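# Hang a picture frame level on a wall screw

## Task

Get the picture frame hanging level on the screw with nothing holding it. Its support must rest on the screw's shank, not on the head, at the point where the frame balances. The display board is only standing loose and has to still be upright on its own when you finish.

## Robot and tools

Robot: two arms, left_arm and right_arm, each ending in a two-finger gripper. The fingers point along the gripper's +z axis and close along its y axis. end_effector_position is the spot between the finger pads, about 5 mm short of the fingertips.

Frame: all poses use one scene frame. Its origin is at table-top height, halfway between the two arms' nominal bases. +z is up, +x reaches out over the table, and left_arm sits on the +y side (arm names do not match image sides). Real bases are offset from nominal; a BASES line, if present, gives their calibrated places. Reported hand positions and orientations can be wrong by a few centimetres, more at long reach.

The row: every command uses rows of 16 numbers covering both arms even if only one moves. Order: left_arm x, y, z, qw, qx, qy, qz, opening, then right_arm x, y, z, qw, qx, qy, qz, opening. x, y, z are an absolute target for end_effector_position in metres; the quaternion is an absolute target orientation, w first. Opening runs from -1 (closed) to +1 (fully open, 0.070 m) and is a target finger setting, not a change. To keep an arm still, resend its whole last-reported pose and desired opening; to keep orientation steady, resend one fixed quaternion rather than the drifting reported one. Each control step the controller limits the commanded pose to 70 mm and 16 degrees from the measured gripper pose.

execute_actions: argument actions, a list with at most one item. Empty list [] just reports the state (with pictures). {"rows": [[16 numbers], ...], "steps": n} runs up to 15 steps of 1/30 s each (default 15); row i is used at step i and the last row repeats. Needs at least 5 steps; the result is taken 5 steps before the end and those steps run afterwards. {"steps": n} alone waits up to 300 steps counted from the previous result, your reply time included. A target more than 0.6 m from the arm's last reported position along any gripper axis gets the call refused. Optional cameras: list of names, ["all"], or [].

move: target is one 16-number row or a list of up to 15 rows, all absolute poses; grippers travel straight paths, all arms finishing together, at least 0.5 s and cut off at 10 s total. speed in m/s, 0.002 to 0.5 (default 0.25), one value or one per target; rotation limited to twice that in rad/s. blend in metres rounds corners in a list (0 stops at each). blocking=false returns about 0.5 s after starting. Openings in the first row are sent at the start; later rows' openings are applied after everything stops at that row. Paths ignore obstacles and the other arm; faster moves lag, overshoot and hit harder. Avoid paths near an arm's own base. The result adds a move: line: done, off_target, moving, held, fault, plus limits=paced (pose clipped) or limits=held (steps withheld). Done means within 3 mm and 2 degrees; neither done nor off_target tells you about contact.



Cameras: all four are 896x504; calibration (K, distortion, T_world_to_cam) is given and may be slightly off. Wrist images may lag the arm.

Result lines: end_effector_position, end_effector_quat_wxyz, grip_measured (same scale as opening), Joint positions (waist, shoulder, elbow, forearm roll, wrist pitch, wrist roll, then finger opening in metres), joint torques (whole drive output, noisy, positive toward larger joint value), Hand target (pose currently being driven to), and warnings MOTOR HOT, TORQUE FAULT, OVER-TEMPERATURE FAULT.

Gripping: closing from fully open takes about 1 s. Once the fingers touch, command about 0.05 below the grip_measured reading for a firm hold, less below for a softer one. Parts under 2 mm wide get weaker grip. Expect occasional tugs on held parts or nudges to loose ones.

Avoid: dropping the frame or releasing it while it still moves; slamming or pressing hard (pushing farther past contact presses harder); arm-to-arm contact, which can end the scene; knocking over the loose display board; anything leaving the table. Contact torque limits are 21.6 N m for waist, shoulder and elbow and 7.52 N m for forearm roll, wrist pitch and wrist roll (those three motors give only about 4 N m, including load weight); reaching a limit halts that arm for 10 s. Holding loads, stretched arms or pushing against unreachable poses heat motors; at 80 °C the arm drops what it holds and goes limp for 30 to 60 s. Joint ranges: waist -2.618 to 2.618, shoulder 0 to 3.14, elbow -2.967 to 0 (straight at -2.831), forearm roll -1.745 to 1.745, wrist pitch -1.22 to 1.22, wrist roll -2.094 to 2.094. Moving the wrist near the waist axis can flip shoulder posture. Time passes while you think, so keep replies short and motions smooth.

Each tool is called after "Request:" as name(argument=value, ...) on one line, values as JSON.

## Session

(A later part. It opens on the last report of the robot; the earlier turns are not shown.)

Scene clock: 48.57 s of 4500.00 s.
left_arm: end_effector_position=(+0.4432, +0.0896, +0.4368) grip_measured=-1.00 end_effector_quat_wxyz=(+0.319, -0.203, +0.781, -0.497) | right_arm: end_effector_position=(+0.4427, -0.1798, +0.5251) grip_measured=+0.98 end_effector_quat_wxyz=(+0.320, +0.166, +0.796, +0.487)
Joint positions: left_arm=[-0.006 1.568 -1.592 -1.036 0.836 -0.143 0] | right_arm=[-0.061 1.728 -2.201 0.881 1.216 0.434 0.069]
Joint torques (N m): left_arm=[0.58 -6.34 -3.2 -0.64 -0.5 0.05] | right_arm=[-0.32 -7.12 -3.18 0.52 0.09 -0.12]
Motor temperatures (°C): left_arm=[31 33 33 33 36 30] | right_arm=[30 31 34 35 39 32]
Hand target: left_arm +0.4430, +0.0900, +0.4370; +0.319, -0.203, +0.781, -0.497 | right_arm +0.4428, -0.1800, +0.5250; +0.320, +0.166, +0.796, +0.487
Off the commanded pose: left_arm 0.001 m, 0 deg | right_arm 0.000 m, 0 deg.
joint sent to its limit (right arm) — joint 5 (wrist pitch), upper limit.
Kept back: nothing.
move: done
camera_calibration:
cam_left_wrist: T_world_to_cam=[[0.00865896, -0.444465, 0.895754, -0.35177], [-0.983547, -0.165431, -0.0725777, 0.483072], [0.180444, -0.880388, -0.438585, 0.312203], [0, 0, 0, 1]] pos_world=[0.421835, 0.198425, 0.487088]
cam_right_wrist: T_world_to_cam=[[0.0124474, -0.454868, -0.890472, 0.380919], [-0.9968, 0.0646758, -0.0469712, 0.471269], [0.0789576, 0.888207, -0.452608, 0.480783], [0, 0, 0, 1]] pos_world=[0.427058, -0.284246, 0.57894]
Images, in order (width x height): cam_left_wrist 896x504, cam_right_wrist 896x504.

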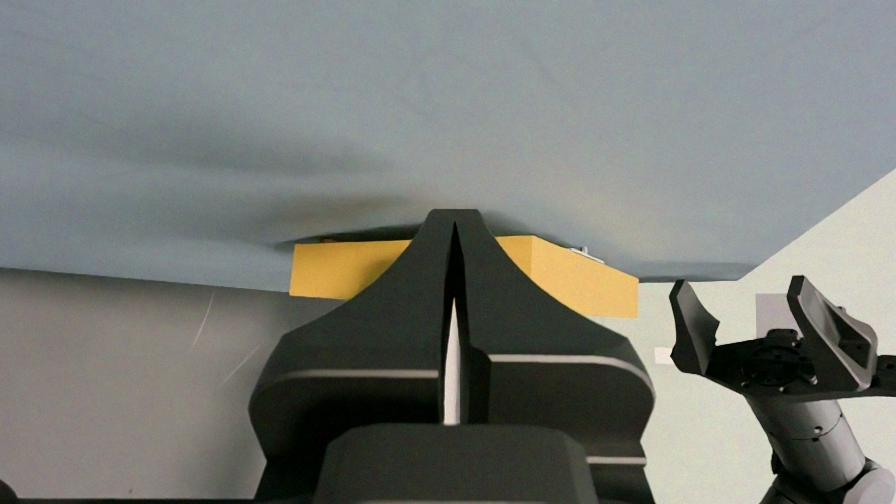

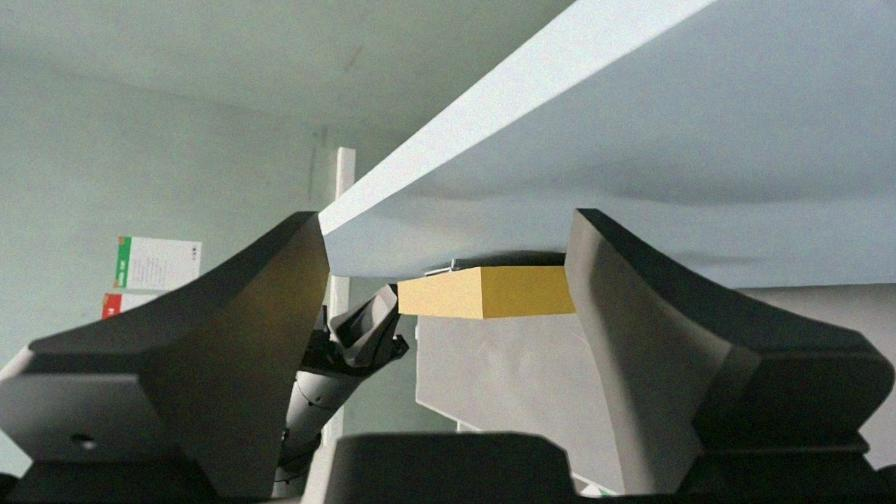

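Request:
move(target=[0.446,0.069,0.437,0.3193,-0.2034,0.7807,-0.4973,-1.0,0.4428,-0.18,0.525,0.320,0.166,0.796,0.487,1.0], speed=0.03, cameras=["cam_left_wrist","cam_right_wrist"])

Request:
zoom_image(camera="cam_right_wrist", region=[340, 240, 500, 340])

Scene clock: 50.23 s of 4500.00 s.
left_arm: end_effector_position=(+0.4459, +0.0687, +0.4370) grip_measured=-1.00 end_effector_quat_wxyz=(+0.319, -0.203, +0.781, -0.497) | right_arm: end_effector_position=(+0.4427, -0.1798, +0.5251) grip_measured=+0.98 end_effector_quat_wxyz=(+0.320, +0.166, +0.796, +0.487)
Joint positions: left_arm=[-0.079 1.581 -1.608 -0.989 0.777 -0.199 0] | right_arm=[-0.061 1.728 -2.201 0.881 1.216 0.434 0.069]
Joint torques (N m): left_arm=[0.29 -5.68 -3.61 -0.59 -0.64 0.03] | right_arm=[-0.32 -7.11 -3.15 0.51 0.09 -0.12]
Motor temperatures (°C): left_arm=[31 33 33 33 36 30] | right_arm=[30 31 34 35 39 32]
Hand target: left_arm +0.4460, +0.0690, +0.4370; +0.319, -0.203, +0.781, -0.497 | right_arm +0.4428, -0.1800, +0.5250; +0.320, +0.166, +0.796, +0.487
Off the commanded pose: left_arm 0.000 m, 0 deg | right_arm 0.000 m, 0 deg.
joint sent to its limit (right arm) — joint 5 (wrist pitch), upper limit.
Kept back: nothing.
move: done
camera_calibration:
cam_left_wrist: T_world_to_cam=[[0.00834393, -0.444668, 0.895657, -0.361005], [-0.983516, -0.165442, -0.0729749, 0.482446], [0.180629, -0.880284, -0.438718, 0.293398], [0, 0, 0, 1]] pos_world=[0.424509, 0.177563, 0.487262]
cam_right_wrist: T_world_to_cam=[[0.0124474, -0.454868, -0.890472, 0.380919], [-0.9968, 0.0646758, -0.0469712, 0.471269], [0.0789576, 0.888207, -0.452608, 0.480783], [0, 0, 0, 1]] pos_world=[0.427058, -0.284246, 0.57894]
Images, in order (width x height): cam_left_wrist 896x504, cam_right_wrist 896x504.

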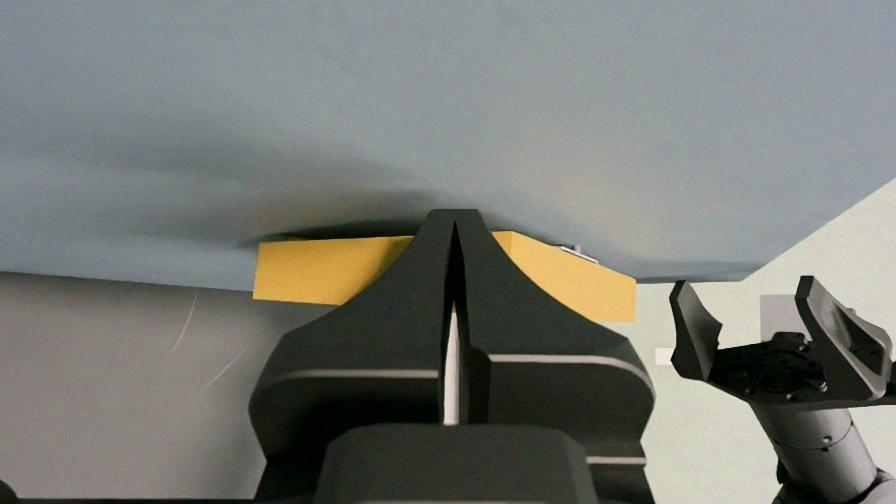

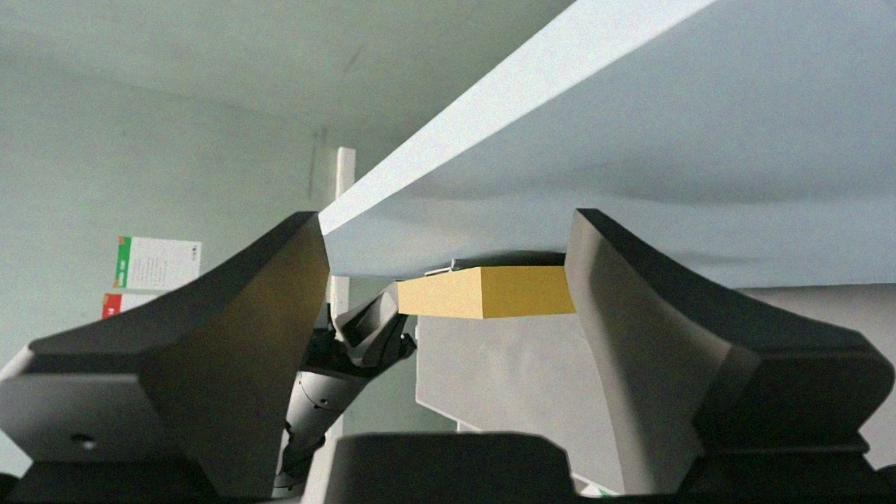

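Scaled by 3.150 from the camera's 896x504 image, which has a finer 1280x720 frame.

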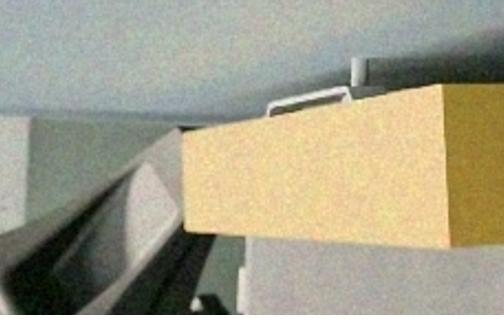

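Request:
move(target=[0.446,0.062,0.437,0.3193,-0.2034,0.7807,-0.4973,-1.0,0.4428,-0.18,0.525,0.320,0.166,0.796,0.487,1.0], speed=0.02, cameras=["cam_left_wrist","cam_right_wrist"])

Request:
zoom_image(camera="cam_right_wrist", region=[340, 240, 500, 340])

Scene clock: 51.27 s of 4500.00 s.
left_arm: end_effector_position=(+0.4466, +0.0635, +0.4368) grip_measured=-1.00 end_effector_quat_wxyz=(+0.321, -0.205, +0.780, -0.496) | right_arm: end_effector_position=(+0.4427, -0.1798, +0.5251) grip_measured=+0.98 end_effector_quat_wxyz=(+0.320, +0.166, +0.796, +0.487)
Joint positions: left_arm=[-0.1 1.583 -1.61 -0.971 0.756 -0.218 0] | right_arm=[-0.061 1.728 -2.201 0.881 1.216 0.434 0.069]
Joint torques (N m): left_arm=[-4.17 -5.54 -4.06 -1.07 -0.09 -0.1] | right_arm=[-0.3 -7.12 -3.16 0.52 0.09 -0.11]
Motor temperatures (°C): left_arm=[31 33 33 33 36 30] | right_arm=[30 31 34 35 39 32]
Hand target: left_arm +0.4460, +0.0620, +0.4370; +0.319, -0.203, +0.781, -0.497 | right_arm +0.4428, -0.1800, +0.5250; +0.320, +0.166, +0.796, +0.487
Off the commanded pose: left_arm 0.002 m, 0 deg | right_arm 0.000 m, 0 deg.
joint sent to its limit (right arm) — joint 5 (wrist pitch), upper limit.
Kept back: nothing.
move: done
camera_calibration:
cam_left_wrist: T_world_to_cam=[[0.00959297, -0.446005, 0.894979, -0.363358], [-0.982728, -0.169619, -0.0739945, 0.482544], [0.184807, -0.878811, -0.439929, 0.287163], [0, 0, 0, 1]] pos_world=[0.424625, 0.172151, 0.487235]
cam_right_wrist: T_world_to_cam=[[0.0124474, -0.454868, -0.890472, 0.380919], [-0.9968, 0.0646758, -0.0469712, 0.471269], [0.0789576, 0.888207, -0.452608, 0.480783], [0, 0, 0, 1]] pos_world=[0.427058, -0.284246, 0.57894]
Images, in order (width x height): cam_left_wrist 896x504, cam_right_wrist 896x504.

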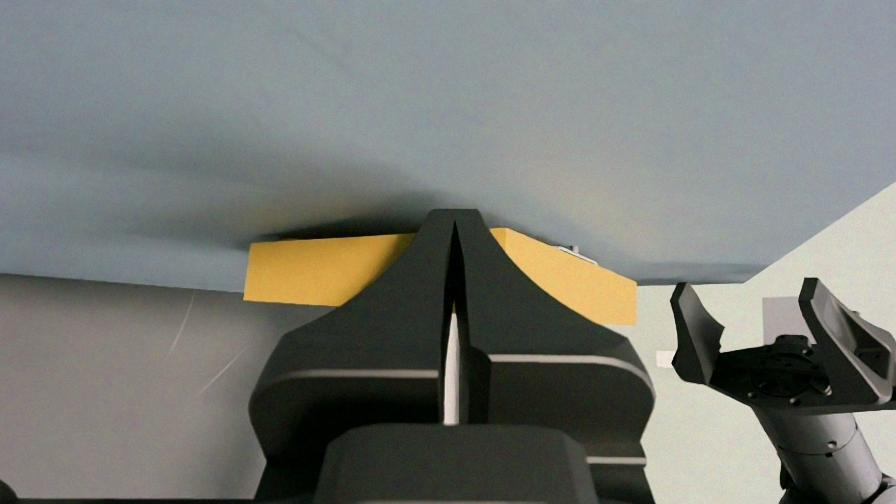

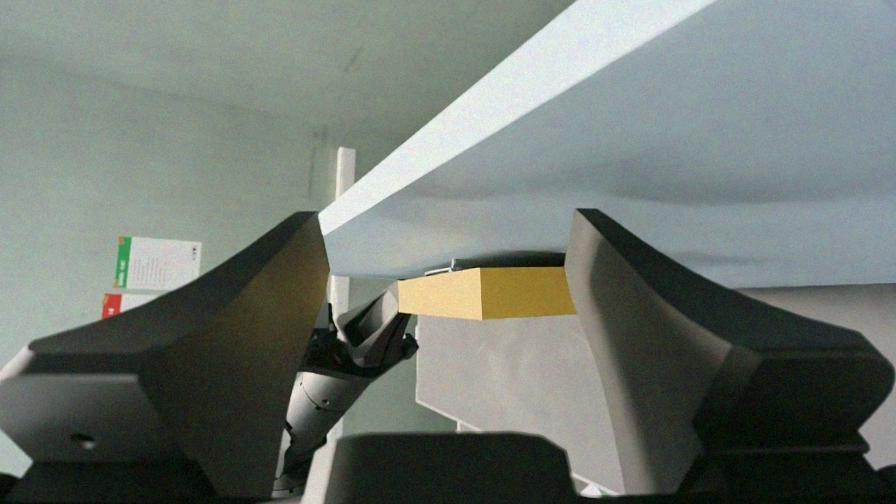

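Scaled by 3.150 from the camera's 896x504 image, which has a finer 1280x720 frame.

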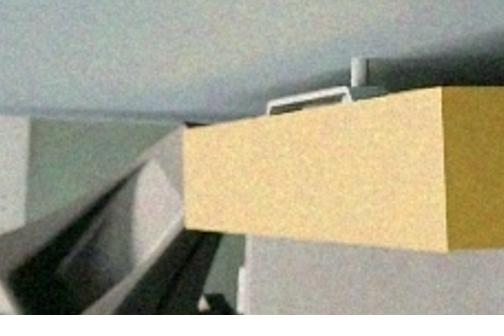

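Request:
move(target=[0.446,0.0595,0.438,0.3193,-0.2034,0.7807,-0.4973,-1.0,0.4428,-0.18,0.525,0.320,0.166,0.796,0.487,1.0], speed=0.01, cameras=["cam_left_wrist","cam_right_wrist"])

Request:
zoom_image(camera="cam_right_wrist", region=[340, 240, 500, 340])

Scene clock: 55.30 s of 4500.00 s.
left_arm: end_effector_position=(+0.4451, +0.0580, +0.4382) grip_measured=-1.00 end_effector_quat_wxyz=(+0.318, -0.202, +0.781, -0.498) | right_arm: end_effector_position=(+0.4427, -0.1798, +0.5251) grip_measured=+0.98 end_effector_quat_wxyz=(+0.320, +0.166, +0.796, +0.487)
Joint positions: left_arm=[-0.114 1.585 -1.617 -0.963 0.754 -0.23 0] | right_arm=[-0.061 1.728 -2.201 0.881 1.216 0.434 0.069]
Joint torques (N m): left_arm=[0.51 -5.45 -3.58 -0.36 -0.85 -0.1] | right_arm=[-0.25 -7.08 -3.23 0.53 0.09 -0.08]
Motor temperatures (°C): left_arm=[31 33 33 33 36 30] | right_arm=[30 31 34 35 39 32]
Hand target: left_arm +0.4460, +0.0595, +0.4380; +0.319, -0.203, +0.781, -0.497 | right_arm +0.4428, -0.1800, +0.5250; +0.320, +0.166, +0.796, +0.487
Off the commanded pose: left_arm 0.002 m, 0 deg | right_arm 0.000 m, 0 deg.
joint sent to its limit (right arm) — joint 5 (wrist pitch), upper limit.
Kept back: nothing.
move: done
camera_calibration:
cam_left_wrist: T_world_to_cam=[[0.00636076, -0.444381, 0.895815, -0.36609], [-0.984135, -0.16162, -0.0731861, 0.480117], [0.177305, -0.881138, -0.438359, 0.28598], [0, 0, 0, 1]] pos_world=[0.424123, 0.166901, 0.488448]
cam_right_wrist: T_world_to_cam=[[0.0124474, -0.454868, -0.890472, 0.380919], [-0.9968, 0.0646758, -0.0469712, 0.471269], [0.0789576, 0.888207, -0.452608, 0.480783], [0, 0, 0, 1]] pos_world=[0.427058, -0.284246, 0.57894]
Images, in order (width x height): cam_left_wrist 896x504, cam_right_wrist 896x504.

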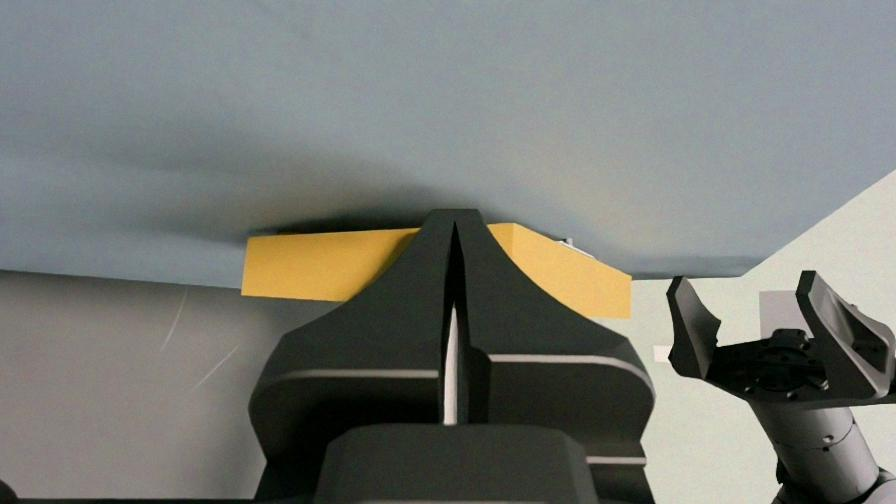

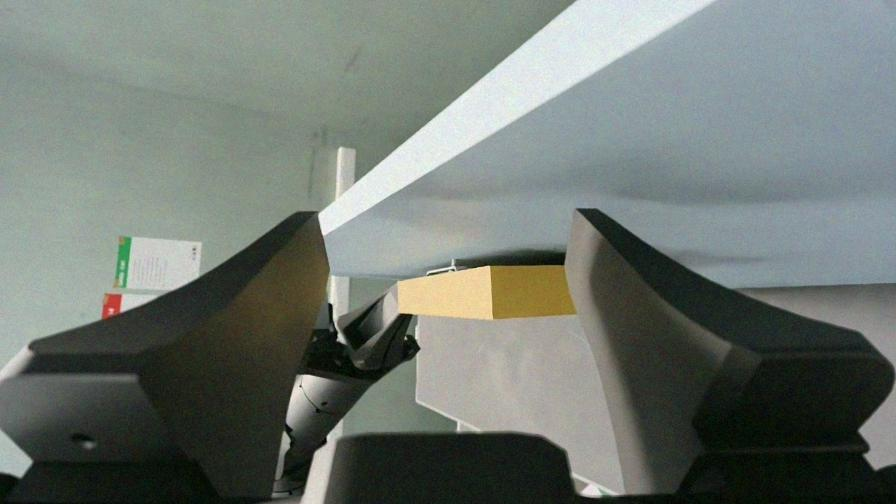

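Scaled by 3.150 from the camera's 896x504 image, which has a finer 1280x720 frame.

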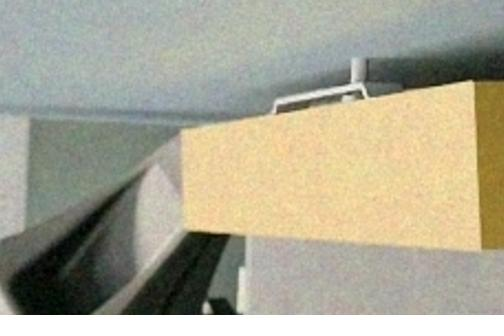

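Request:
move(target=[0.444,0.085,0.438,0.3193,-0.2034,0.7807,-0.4973,-1.0,0.4428,-0.18,0.525,0.320,0.166,0.796,0.487,1.0], speed=0.02)

Request:
zoom_image(camera="cam_right_wrist", region=[340, 240, 500, 340])

Request:
zoom_image(camera="cam_head_left", region=[360, 0, 600, 190])

Request:
zoom_image(camera="cam_head_right", region=[340, 0, 580, 190])

Scene clock: 57.20 s of 4500.00 s.
left_arm: end_effector_position=(+0.4442, +0.0852, +0.4378) grip_measured=-1.00 end_effector_quat_wxyz=(+0.319, -0.204, +0.781, -0.497) | right_arm: end_effector_position=(+0.4427, -0.1798, +0.5251) grip_measured=+0.98 end_effector_quat_wxyz=(+0.320, +0.166, +0.796, +0.487)
Joint positions: left_arm=[-0.022 1.572 -1.601 -1.022 0.825 -0.16 0] | right_arm=[-0.061 1.728 -2.201 0.881 1.216 0.434 0.069]
Joint torques (N m): left_arm=[-0.34 -7.15 -2.77 -0.58 -0.65 0] | right_arm=[-0.24 -7.05 -3.2 0.53 0.08 -0.07]
Motor temperatures (°C): left_arm=[31 33 33 33 36 30] | right_arm=[30 31 34 35 39 32]
Hand target: left_arm +0.4440, +0.0850, +0.4380; +0.319, -0.203, +0.781, -0.497 | right_arm +0.4428, -0.1800, +0.5250; +0.320, +0.166, +0.796, +0.487
Off the commanded pose: left_arm 0.000 m, 0 deg | right_arm 0.000 m, 0 deg.
joint sent to its limit (right arm) — joint 5 (wrist pitch), upper limit.
Kept back: nothing.
move: done
camera_calibration:
cam_left_wrist: T_world_to_cam=[[0.00890459, -0.444801, 0.895585, -0.354573], [-0.983482, -0.165816, -0.0725757, 0.483307], [0.180784, -0.880146, -0.43893, 0.308561], [0, 0, 0, 1]] pos_world=[0.422698, 0.194005, 0.488064]
cam_right_wrist: T_world_to_cam=[[0.0124474, -0.454868, -0.890472, 0.380919], [-0.9968, 0.0646758, -0.0469712, 0.471269], [0.0789576, 0.888207, -0.452608, 0.480783], [0, 0, 0, 1]] pos_world=[0.427058, -0.284246, 0.57894]

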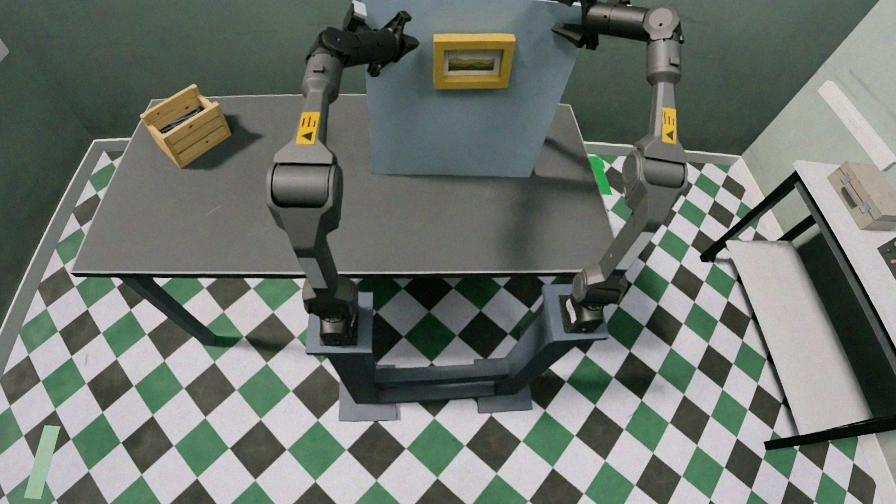

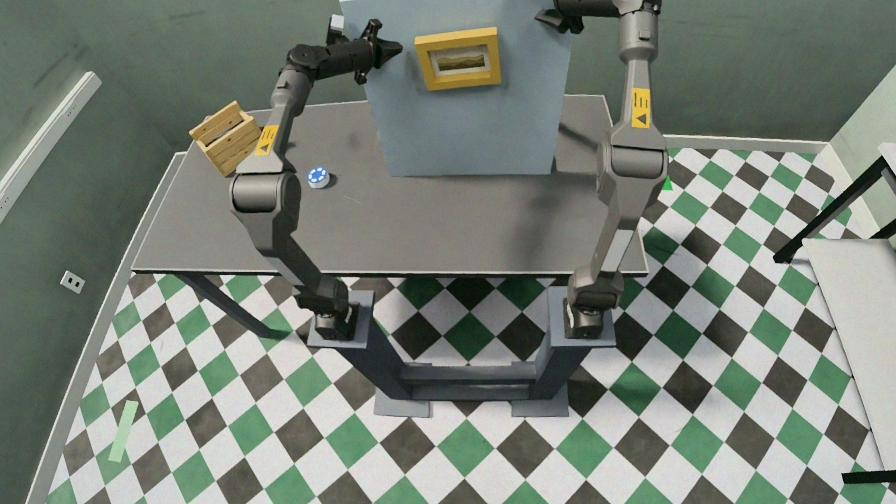

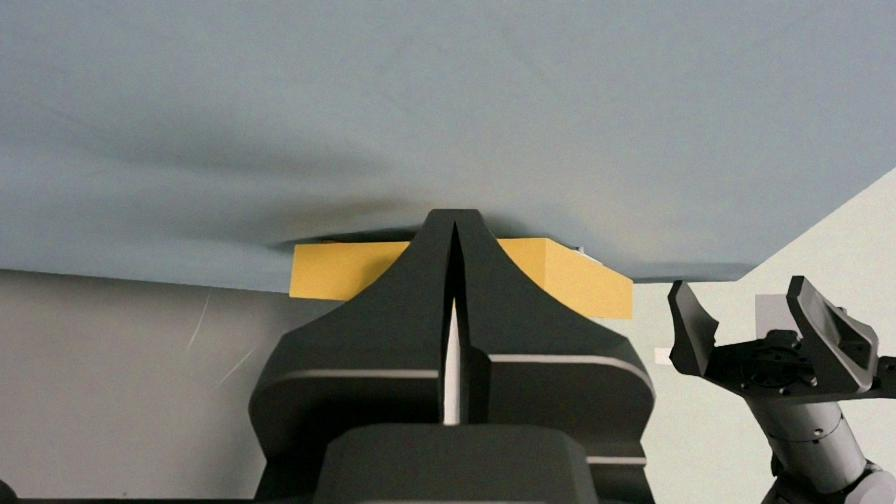

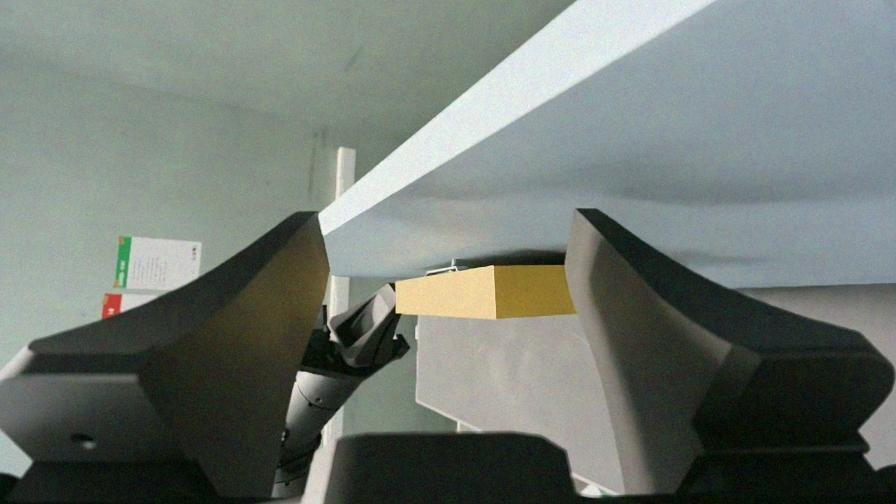

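Scaled by 3.150 from the camera's 896x504 image, which has a finer 1280x720 frame.

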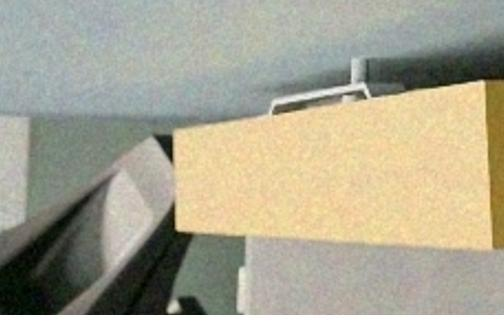

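Scaled by 2.100 from the camera's 896x504 image, which has a finer 1280x720 frame.

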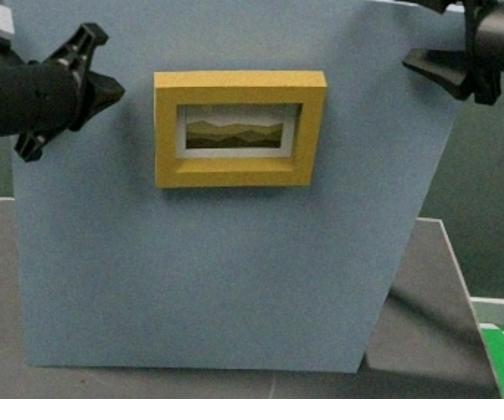

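Scaled by 2.100 from the camera's 896x504 image, which has a finer 1280x720 frame.

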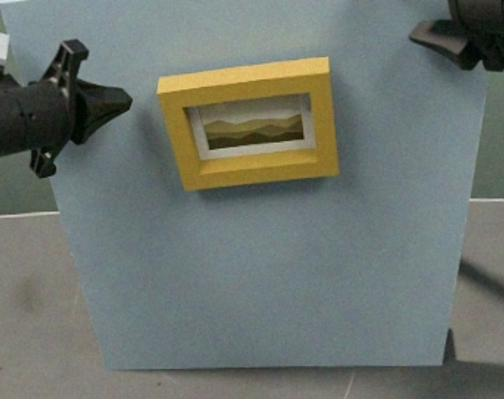

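Request:
zoom_image(camera="cam_head_right", region=[400, 15, 520, 105])

Request:
zoom_image(camera="cam_head_left", region=[415, 15, 535, 105])

Request:
zoom_image(camera="cam_right_wrist", region=[410, 250, 490, 300])

Scaled by 4.200 from the camera's 896x504 image, which has a finer 1280x720 frame.

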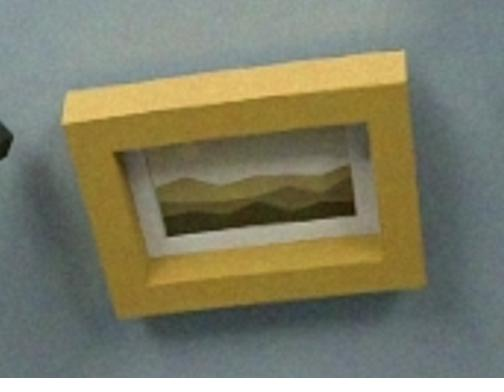

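Scaled by 4.200 from the camera's 896x504 image, which has a finer 1280x720 frame.

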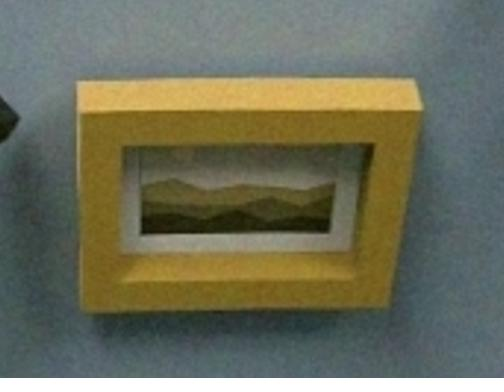

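Scaled by 6.300 from the camera's 896x504 image, which has a finer 1280x720 frame.

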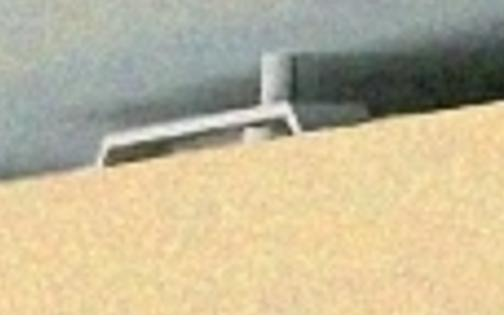

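Request:
move(target=[[0.444,0.085,0.438,0.3193,-0.2034,0.7807,-0.4973,-1.0,0.41,-0.22,0.48,0.3193,0.2034,0.7807,0.4973,-1.0],[0.444,0.085,0.438,0.3193,-0.2034,0.7807,-0.4973,-1.0,0.41,-0.22,0.37,0.3193,0.2034,0.7807,0.4973,-1.0],[0.444,0.085,0.438,0.3193,-0.2034,0.7807,-0.4973,-1.0,0.428,-0.178,0.365,0.3193,0.2034,0.7807,0.4973,-1.0]], speed=[0.08,0.1,0.06], blend=0.02, cameras=["cam_left_wrist","cam_right_wrist"])

Scene clock: 62.80 s of 4500.00 s.
left_arm: end_effector_position=(+0.4442, +0.0852, +0.4378) grip_measured=-1.00 end_effector_quat_wxyz=(+0.319, -0.204, +0.781, -0.497) | right_arm: end_effector_position=(+0.4281, -0.1776, +0.3648) grip_measured=-1.00 end_effector_quat_wxyz=(+0.319, +0.203, +0.781, +0.497)
Joint positions: left_arm=[-0.022 1.572 -1.601 -1.022 0.825 -0.16 0] | right_arm=[-0.041 1.473 -1.2 1.322 0.793 -0.276 0]
Joint torques (N m): left_arm=[-0.77 -6.43 -3.46 -0.45 -0.84 -0.16] | right_arm=[-0.44 -4.99 -4.58 0.71 0.05 0.08]
Motor temperatures (°C): left_arm=[31 33 33 33 36 30] | right_arm=[29 31 34 35 39 32]
Hand target: left_arm +0.4440, +0.0850, +0.4380; +0.319, -0.203, +0.781, -0.497 | right_arm +0.4280, -0.1780, +0.3650; +0.319, +0.203, +0.781, +0.497
Off the commanded pose: left_arm 0.000 m, 0 deg | right_arm 0.000 m, 0 deg.
Kept back: nothing.
move: done
camera_calibration:
cam_left_wrist: T_world_to_cam=[[0.00890459, -0.444801, 0.895585, -0.354573], [-0.983482, -0.165816, -0.0725757, 0.483307], [0.180784, -0.880146, -0.43893, 0.308561], [0, 0, 0, 1]] pos_world=[0.422698, 0.194005, 0.488064]
cam_right_wrist: T_world_to_cam=[[-0.0344708, -0.404426, -0.913921, 0.277004], [-0.992236, 0.123188, -0.0170879, 0.446556], [0.119495, 0.906236, -0.405532, 0.376087], [0, 0, 0, 1]] pos_world=[0.407697, -0.283807, 0.413306]
Images, in order (width x height): cam_left_wrist 896x504, cam_right_wrist 896x504.

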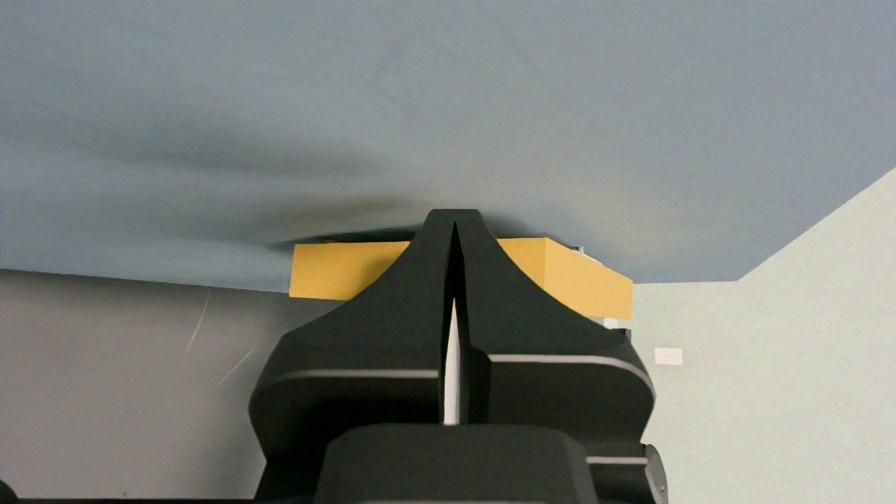

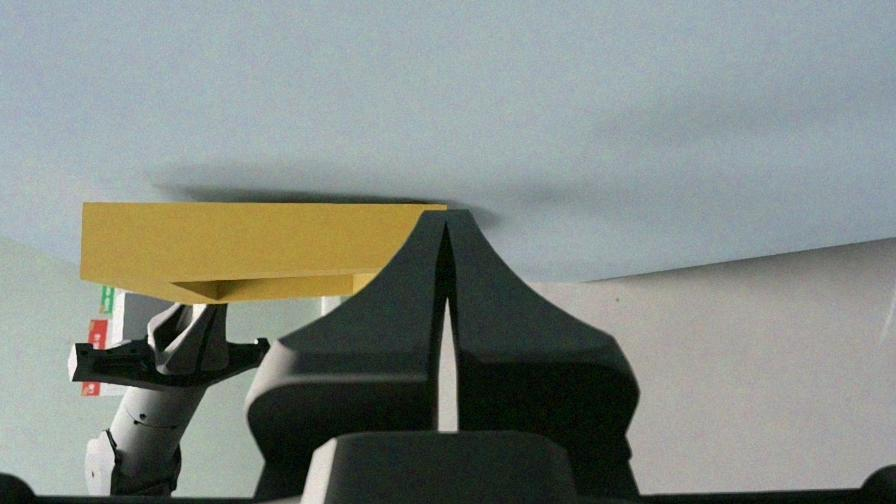

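Request:
move(target=[[0.444,0.085,0.438,0.3193,-0.2034,0.7807,-0.4973,-1.0,0.430,-0.158,0.365,0.3193,0.2034,0.7807,0.4973,-1.0],[0.444,0.085,0.438,0.3193,-0.2034,0.7807,-0.4973,-1.0,0.430,-0.149,0.365,0.3193,0.2034,0.7807,0.4973,-1.0]], speed=[0.04,0.015], cameras=["cam_head_left","cam_head_right","cam_right_wrist"])

Request:
zoom_image(camera="cam_head_right", region=[400, 15, 520, 105])

Scene clock: 65.30 s of 4500.00 s.
left_arm: end_effector_position=(+0.4442, +0.0852, +0.4378) grip_measured=-1.00 end_effector_quat_wxyz=(+0.319, -0.204, +0.781, -0.497) | right_arm: end_effector_position=(+0.4300, -0.1490, +0.3651) grip_measured=-1.00 end_effector_quat_wxyz=(+0.319, +0.204, +0.781, +0.497)
Joint positions: left_arm=[-0.022 1.572 -1.601 -1.022 0.825 -0.16 0] | right_arm=[0.068 1.478 -1.206 1.313 0.689 -0.235 0]
Joint torques (N m): left_arm=[-0.61 -6.09 -3.68 -0.43 -0.83 -0.14] | right_arm=[-0.1 -4.38 -4.82 0.5 -0.11 0.11]
Motor temperatures (°C): left_arm=[31 33 33 33 36 30] | right_arm=[29 31 34 35 39 32]
Hand target: left_arm +0.4440, +0.0850, +0.4380; +0.319, -0.203, +0.781, -0.497 | right_arm +0.4300, -0.1490, +0.3650; +0.319, +0.203, +0.781, +0.497
Off the commanded pose: left_arm 0.000 m, 0 deg | right_arm 0.000 m, 0 deg.
Kept back: nothing.
move: done
camera_calibration:
cam_right_wrist: T_world_to_cam=[[-0.0345694, -0.40396, -0.914123, 0.289062], [-0.992141, 0.123929, -0.0172454, 0.445042], [0.120252, 0.906343, -0.405069, 0.349592], [0, 0, 0, 1]] pos_world=[0.409498, -0.255234, 0.413522]
Images, in order (width x height): cam_head_left 896x504, cam_head_right 896x504, cam_right_wrist 896x504.

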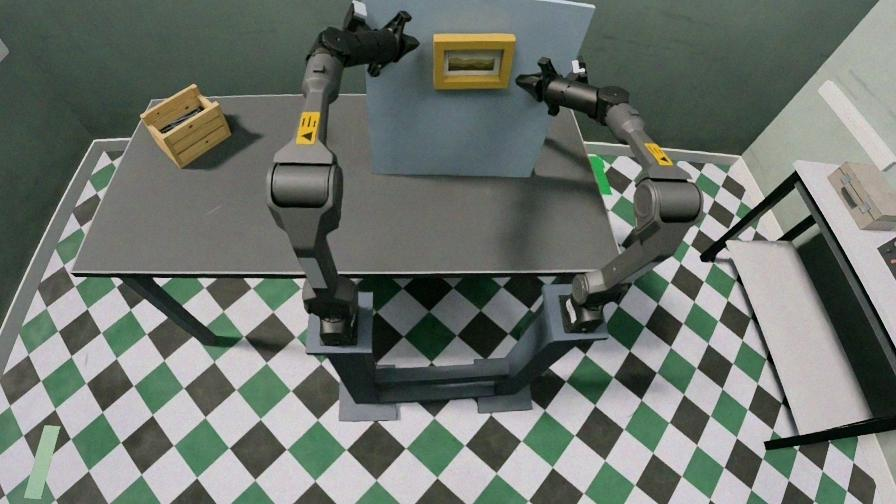

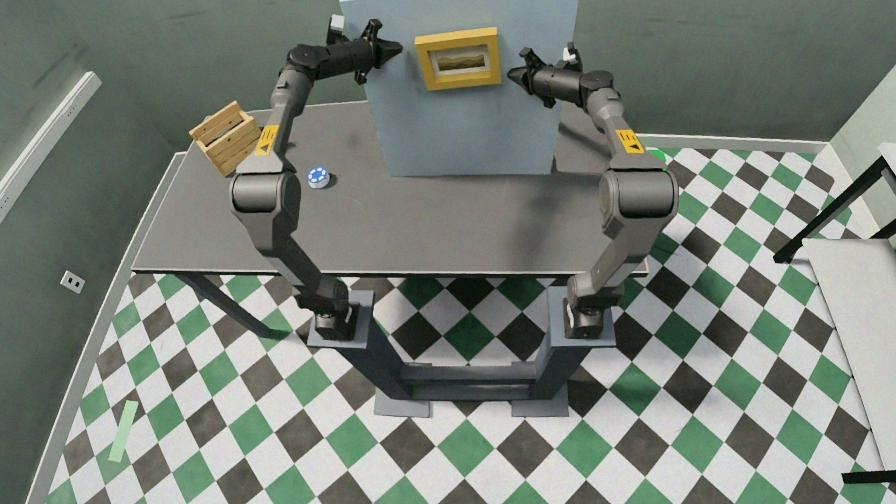

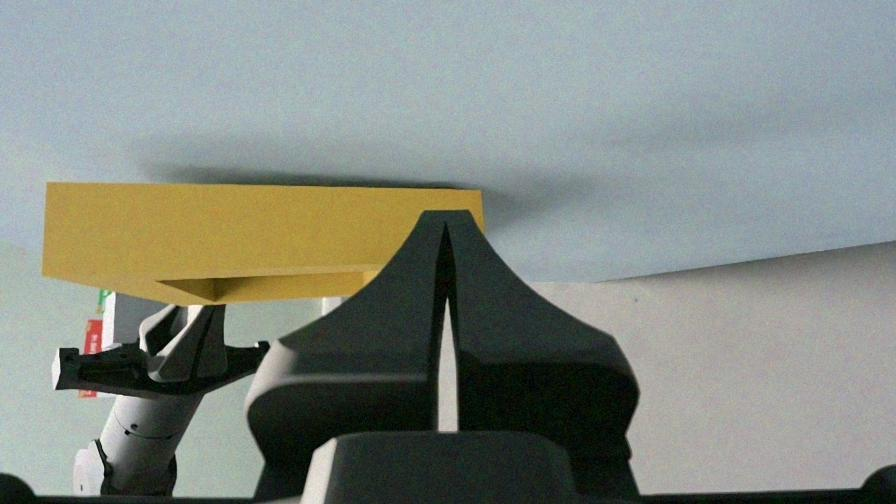

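Scaled by 4.200 from the camera's 896x504 image, which has a finer 1280x720 frame.

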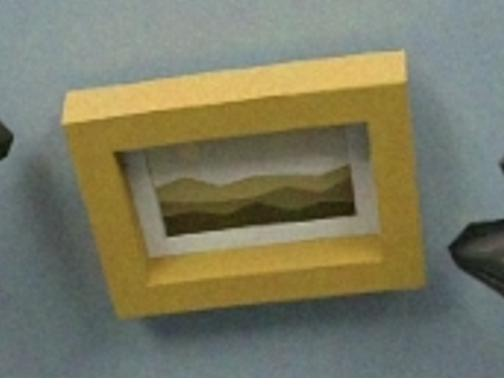

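Request:
move(target=[0.444,0.085,0.438,0.3193,-0.2034,0.7807,-0.4973,-1.0,0.430,-0.141,0.365,0.3193,0.2034,0.7807,0.4973,-1.0], speed=0.015, cameras=["cam_head_left","cam_head_right","cam_right_wrist"])

Request:
zoom_image(camera="cam_head_right", region=[400, 15, 520, 105])

Scene clock: 66.43 s of 4500.00 s.
left_arm: end_effector_position=(+0.4442, +0.0852, +0.4378) grip_measured=-1.00 end_effector_quat_wxyz=(+0.319, -0.204, +0.781, -0.497) | right_arm: end_effector_position=(+0.4300, -0.1410, +0.3651) grip_measured=-1.00 end_effector_quat_wxyz=(+0.319, +0.204, +0.780, +0.497)
Joint positions: left_arm=[-0.022 1.572 -1.601 -1.022 0.825 -0.16 0] | right_arm=[0.099 1.48 -1.208 1.309 0.66 -0.222 0]
Joint torques (N m): left_arm=[-0.8 -5.96 -3.85 -0.47 -0.79 -0.14] | right_arm=[0.03 -4.41 -4.82 0.47 -0.13 0.11]
Motor temperatures (°C): left_arm=[31 33 33 33 36 30] | right_arm=[29 31 34 35 39 32]
Hand target: left_arm +0.4440, +0.0850, +0.4380; +0.319, -0.203, +0.781, -0.497 | right_arm +0.4300, -0.1410, +0.3650; +0.319, +0.203, +0.781, +0.497
Off the commanded pose: left_arm 0.000 m, 0 deg | right_arm 0.000 m, 0 deg.
Kept back: nothing.
move: done
camera_calibration:
cam_right_wrist: T_world_to_cam=[[-0.0346131, -0.403711, -0.914231, 0.292405], [-0.99215, 0.123877, -0.0171393, 0.444021], [0.120172, 0.906461, -0.40483, 0.342285], [0, 0, 0, 1]] pos_world=[0.409523, -0.247225, 0.413503]
Images, in order (width x height): cam_head_left 896x504, cam_head_right 896x504, cam_right_wrist 896x504.

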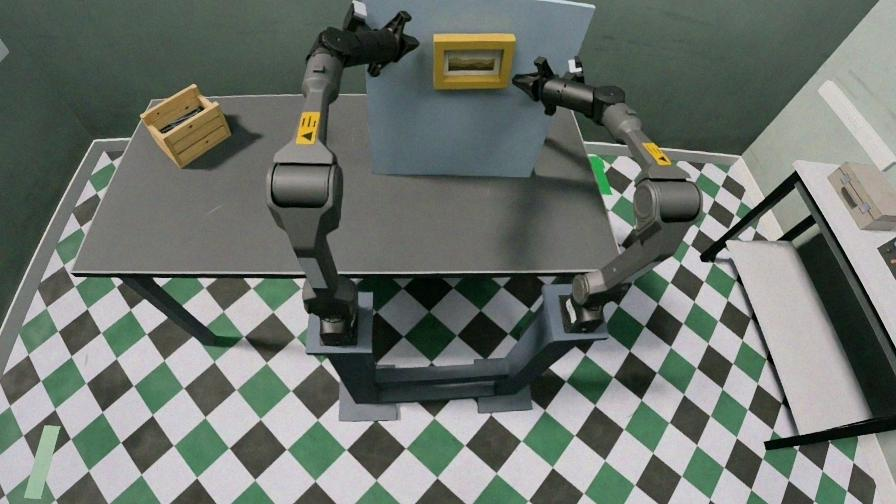

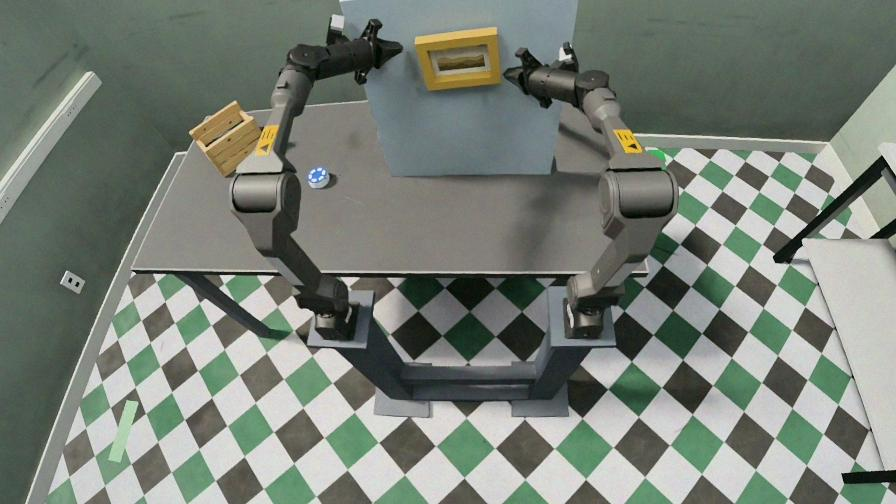

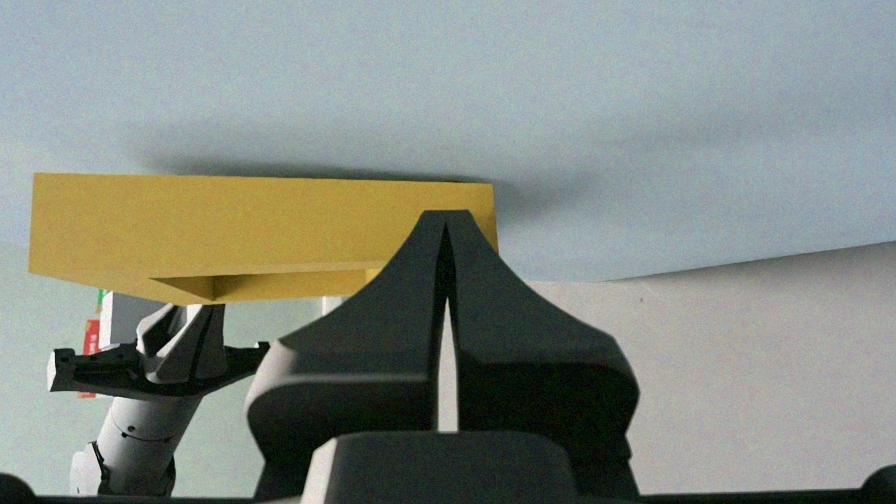

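Scaled by 4.200 from the camera's 896x504 image, which has a finer 1280x720 frame.

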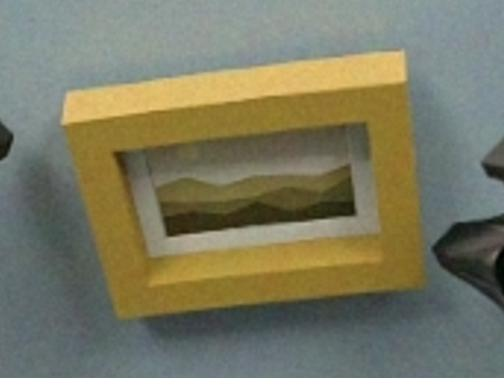

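Request:
move(target=[0.444,0.085,0.438,0.3193,-0.2034,0.7807,-0.4973,-1.0,0.430,-0.131,0.365,0.3193,0.2034,0.7807,0.4973,-1.0], speed=0.01, cameras=["cam_head_left","cam_head_right","cam_right_wrist"])

Request:
zoom_image(camera="cam_head_right", region=[400, 15, 520, 105])

Scene clock: 67.93 s of 4500.00 s.
left_arm: end_effector_position=(+0.4442, +0.0852, +0.4378) grip_measured=-1.00 end_effector_quat_wxyz=(+0.319, -0.204, +0.781, -0.497) | right_arm: end_effector_position=(+0.4300, -0.1311, +0.3646) grip_measured=-1.00 end_effector_quat_wxyz=(+0.319, +0.204, +0.781, +0.497)
Joint positions: left_arm=[-0.022 1.572 -1.601 -1.022 0.825 -0.16 0] | right_arm=[0.136 1.484 -1.211 1.302 0.624 -0.206 0]
Joint torques (N m): left_arm=[-0.86 -5.85 -3.75 -0.46 -0.84 -0.12] | right_arm=[0.68 -4.67 -5.11 0.67 -0.14 0.15]
Motor temperatures (°C): left_arm=[31 33 33 33 36 30] | right_arm=[29 31 34 35 39 32]
Hand target: left_arm +0.4440, +0.0850, +0.4380; +0.319, -0.203, +0.781, -0.497 | right_arm +0.4300, -0.1310, +0.3650; +0.319, +0.203, +0.781, +0.497
Off the commanded pose: left_arm 0.000 m, 0 deg | right_arm 0.000 m, 0 deg.
Kept back: nothing.
move: done
camera_calibration:
cam_right_wrist: T_world_to_cam=[[-0.035716, -0.404042, -0.914043, 0.296293], [-0.992141, 0.124088, -0.0160839, 0.442461], [0.11992, 0.906285, -0.405298, 0.333365], [0, 0, 0, 1]] pos_world=[0.409589, -0.237313, 0.413053]
Images, in order (width x height): cam_head_left 896x504, cam_head_right 896x504, cam_right_wrist 896x504.

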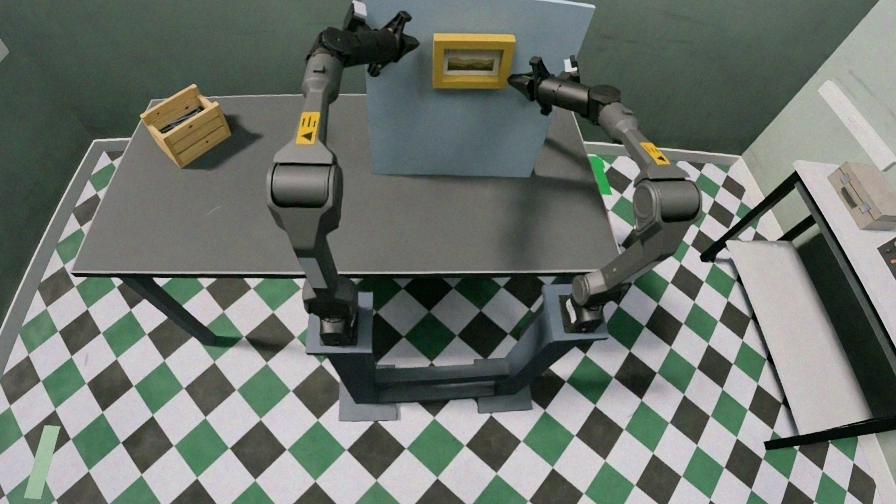

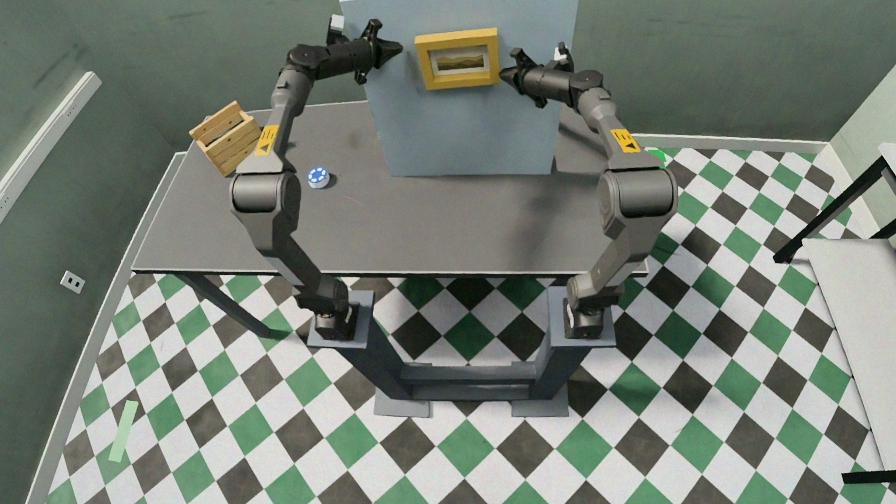

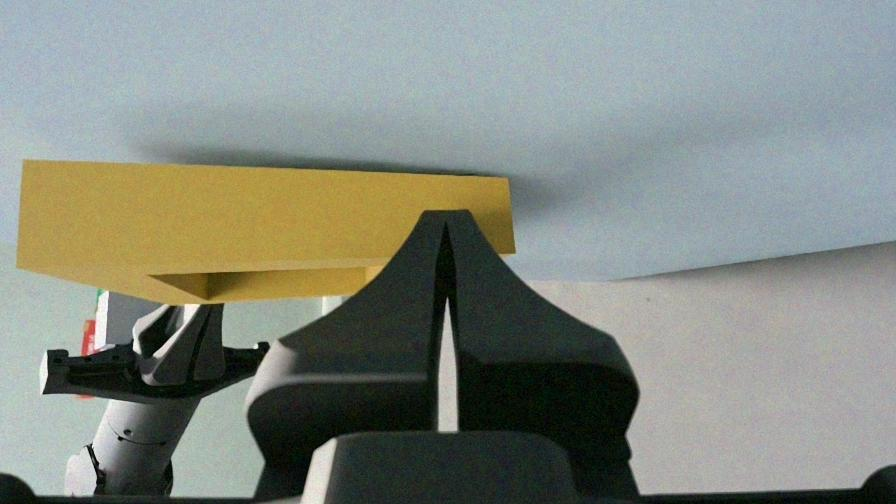

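Scaled by 4.200 from the camera's 896x504 image, which has a finer 1280x720 frame.

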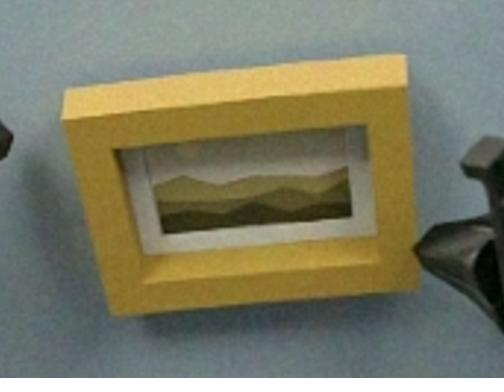

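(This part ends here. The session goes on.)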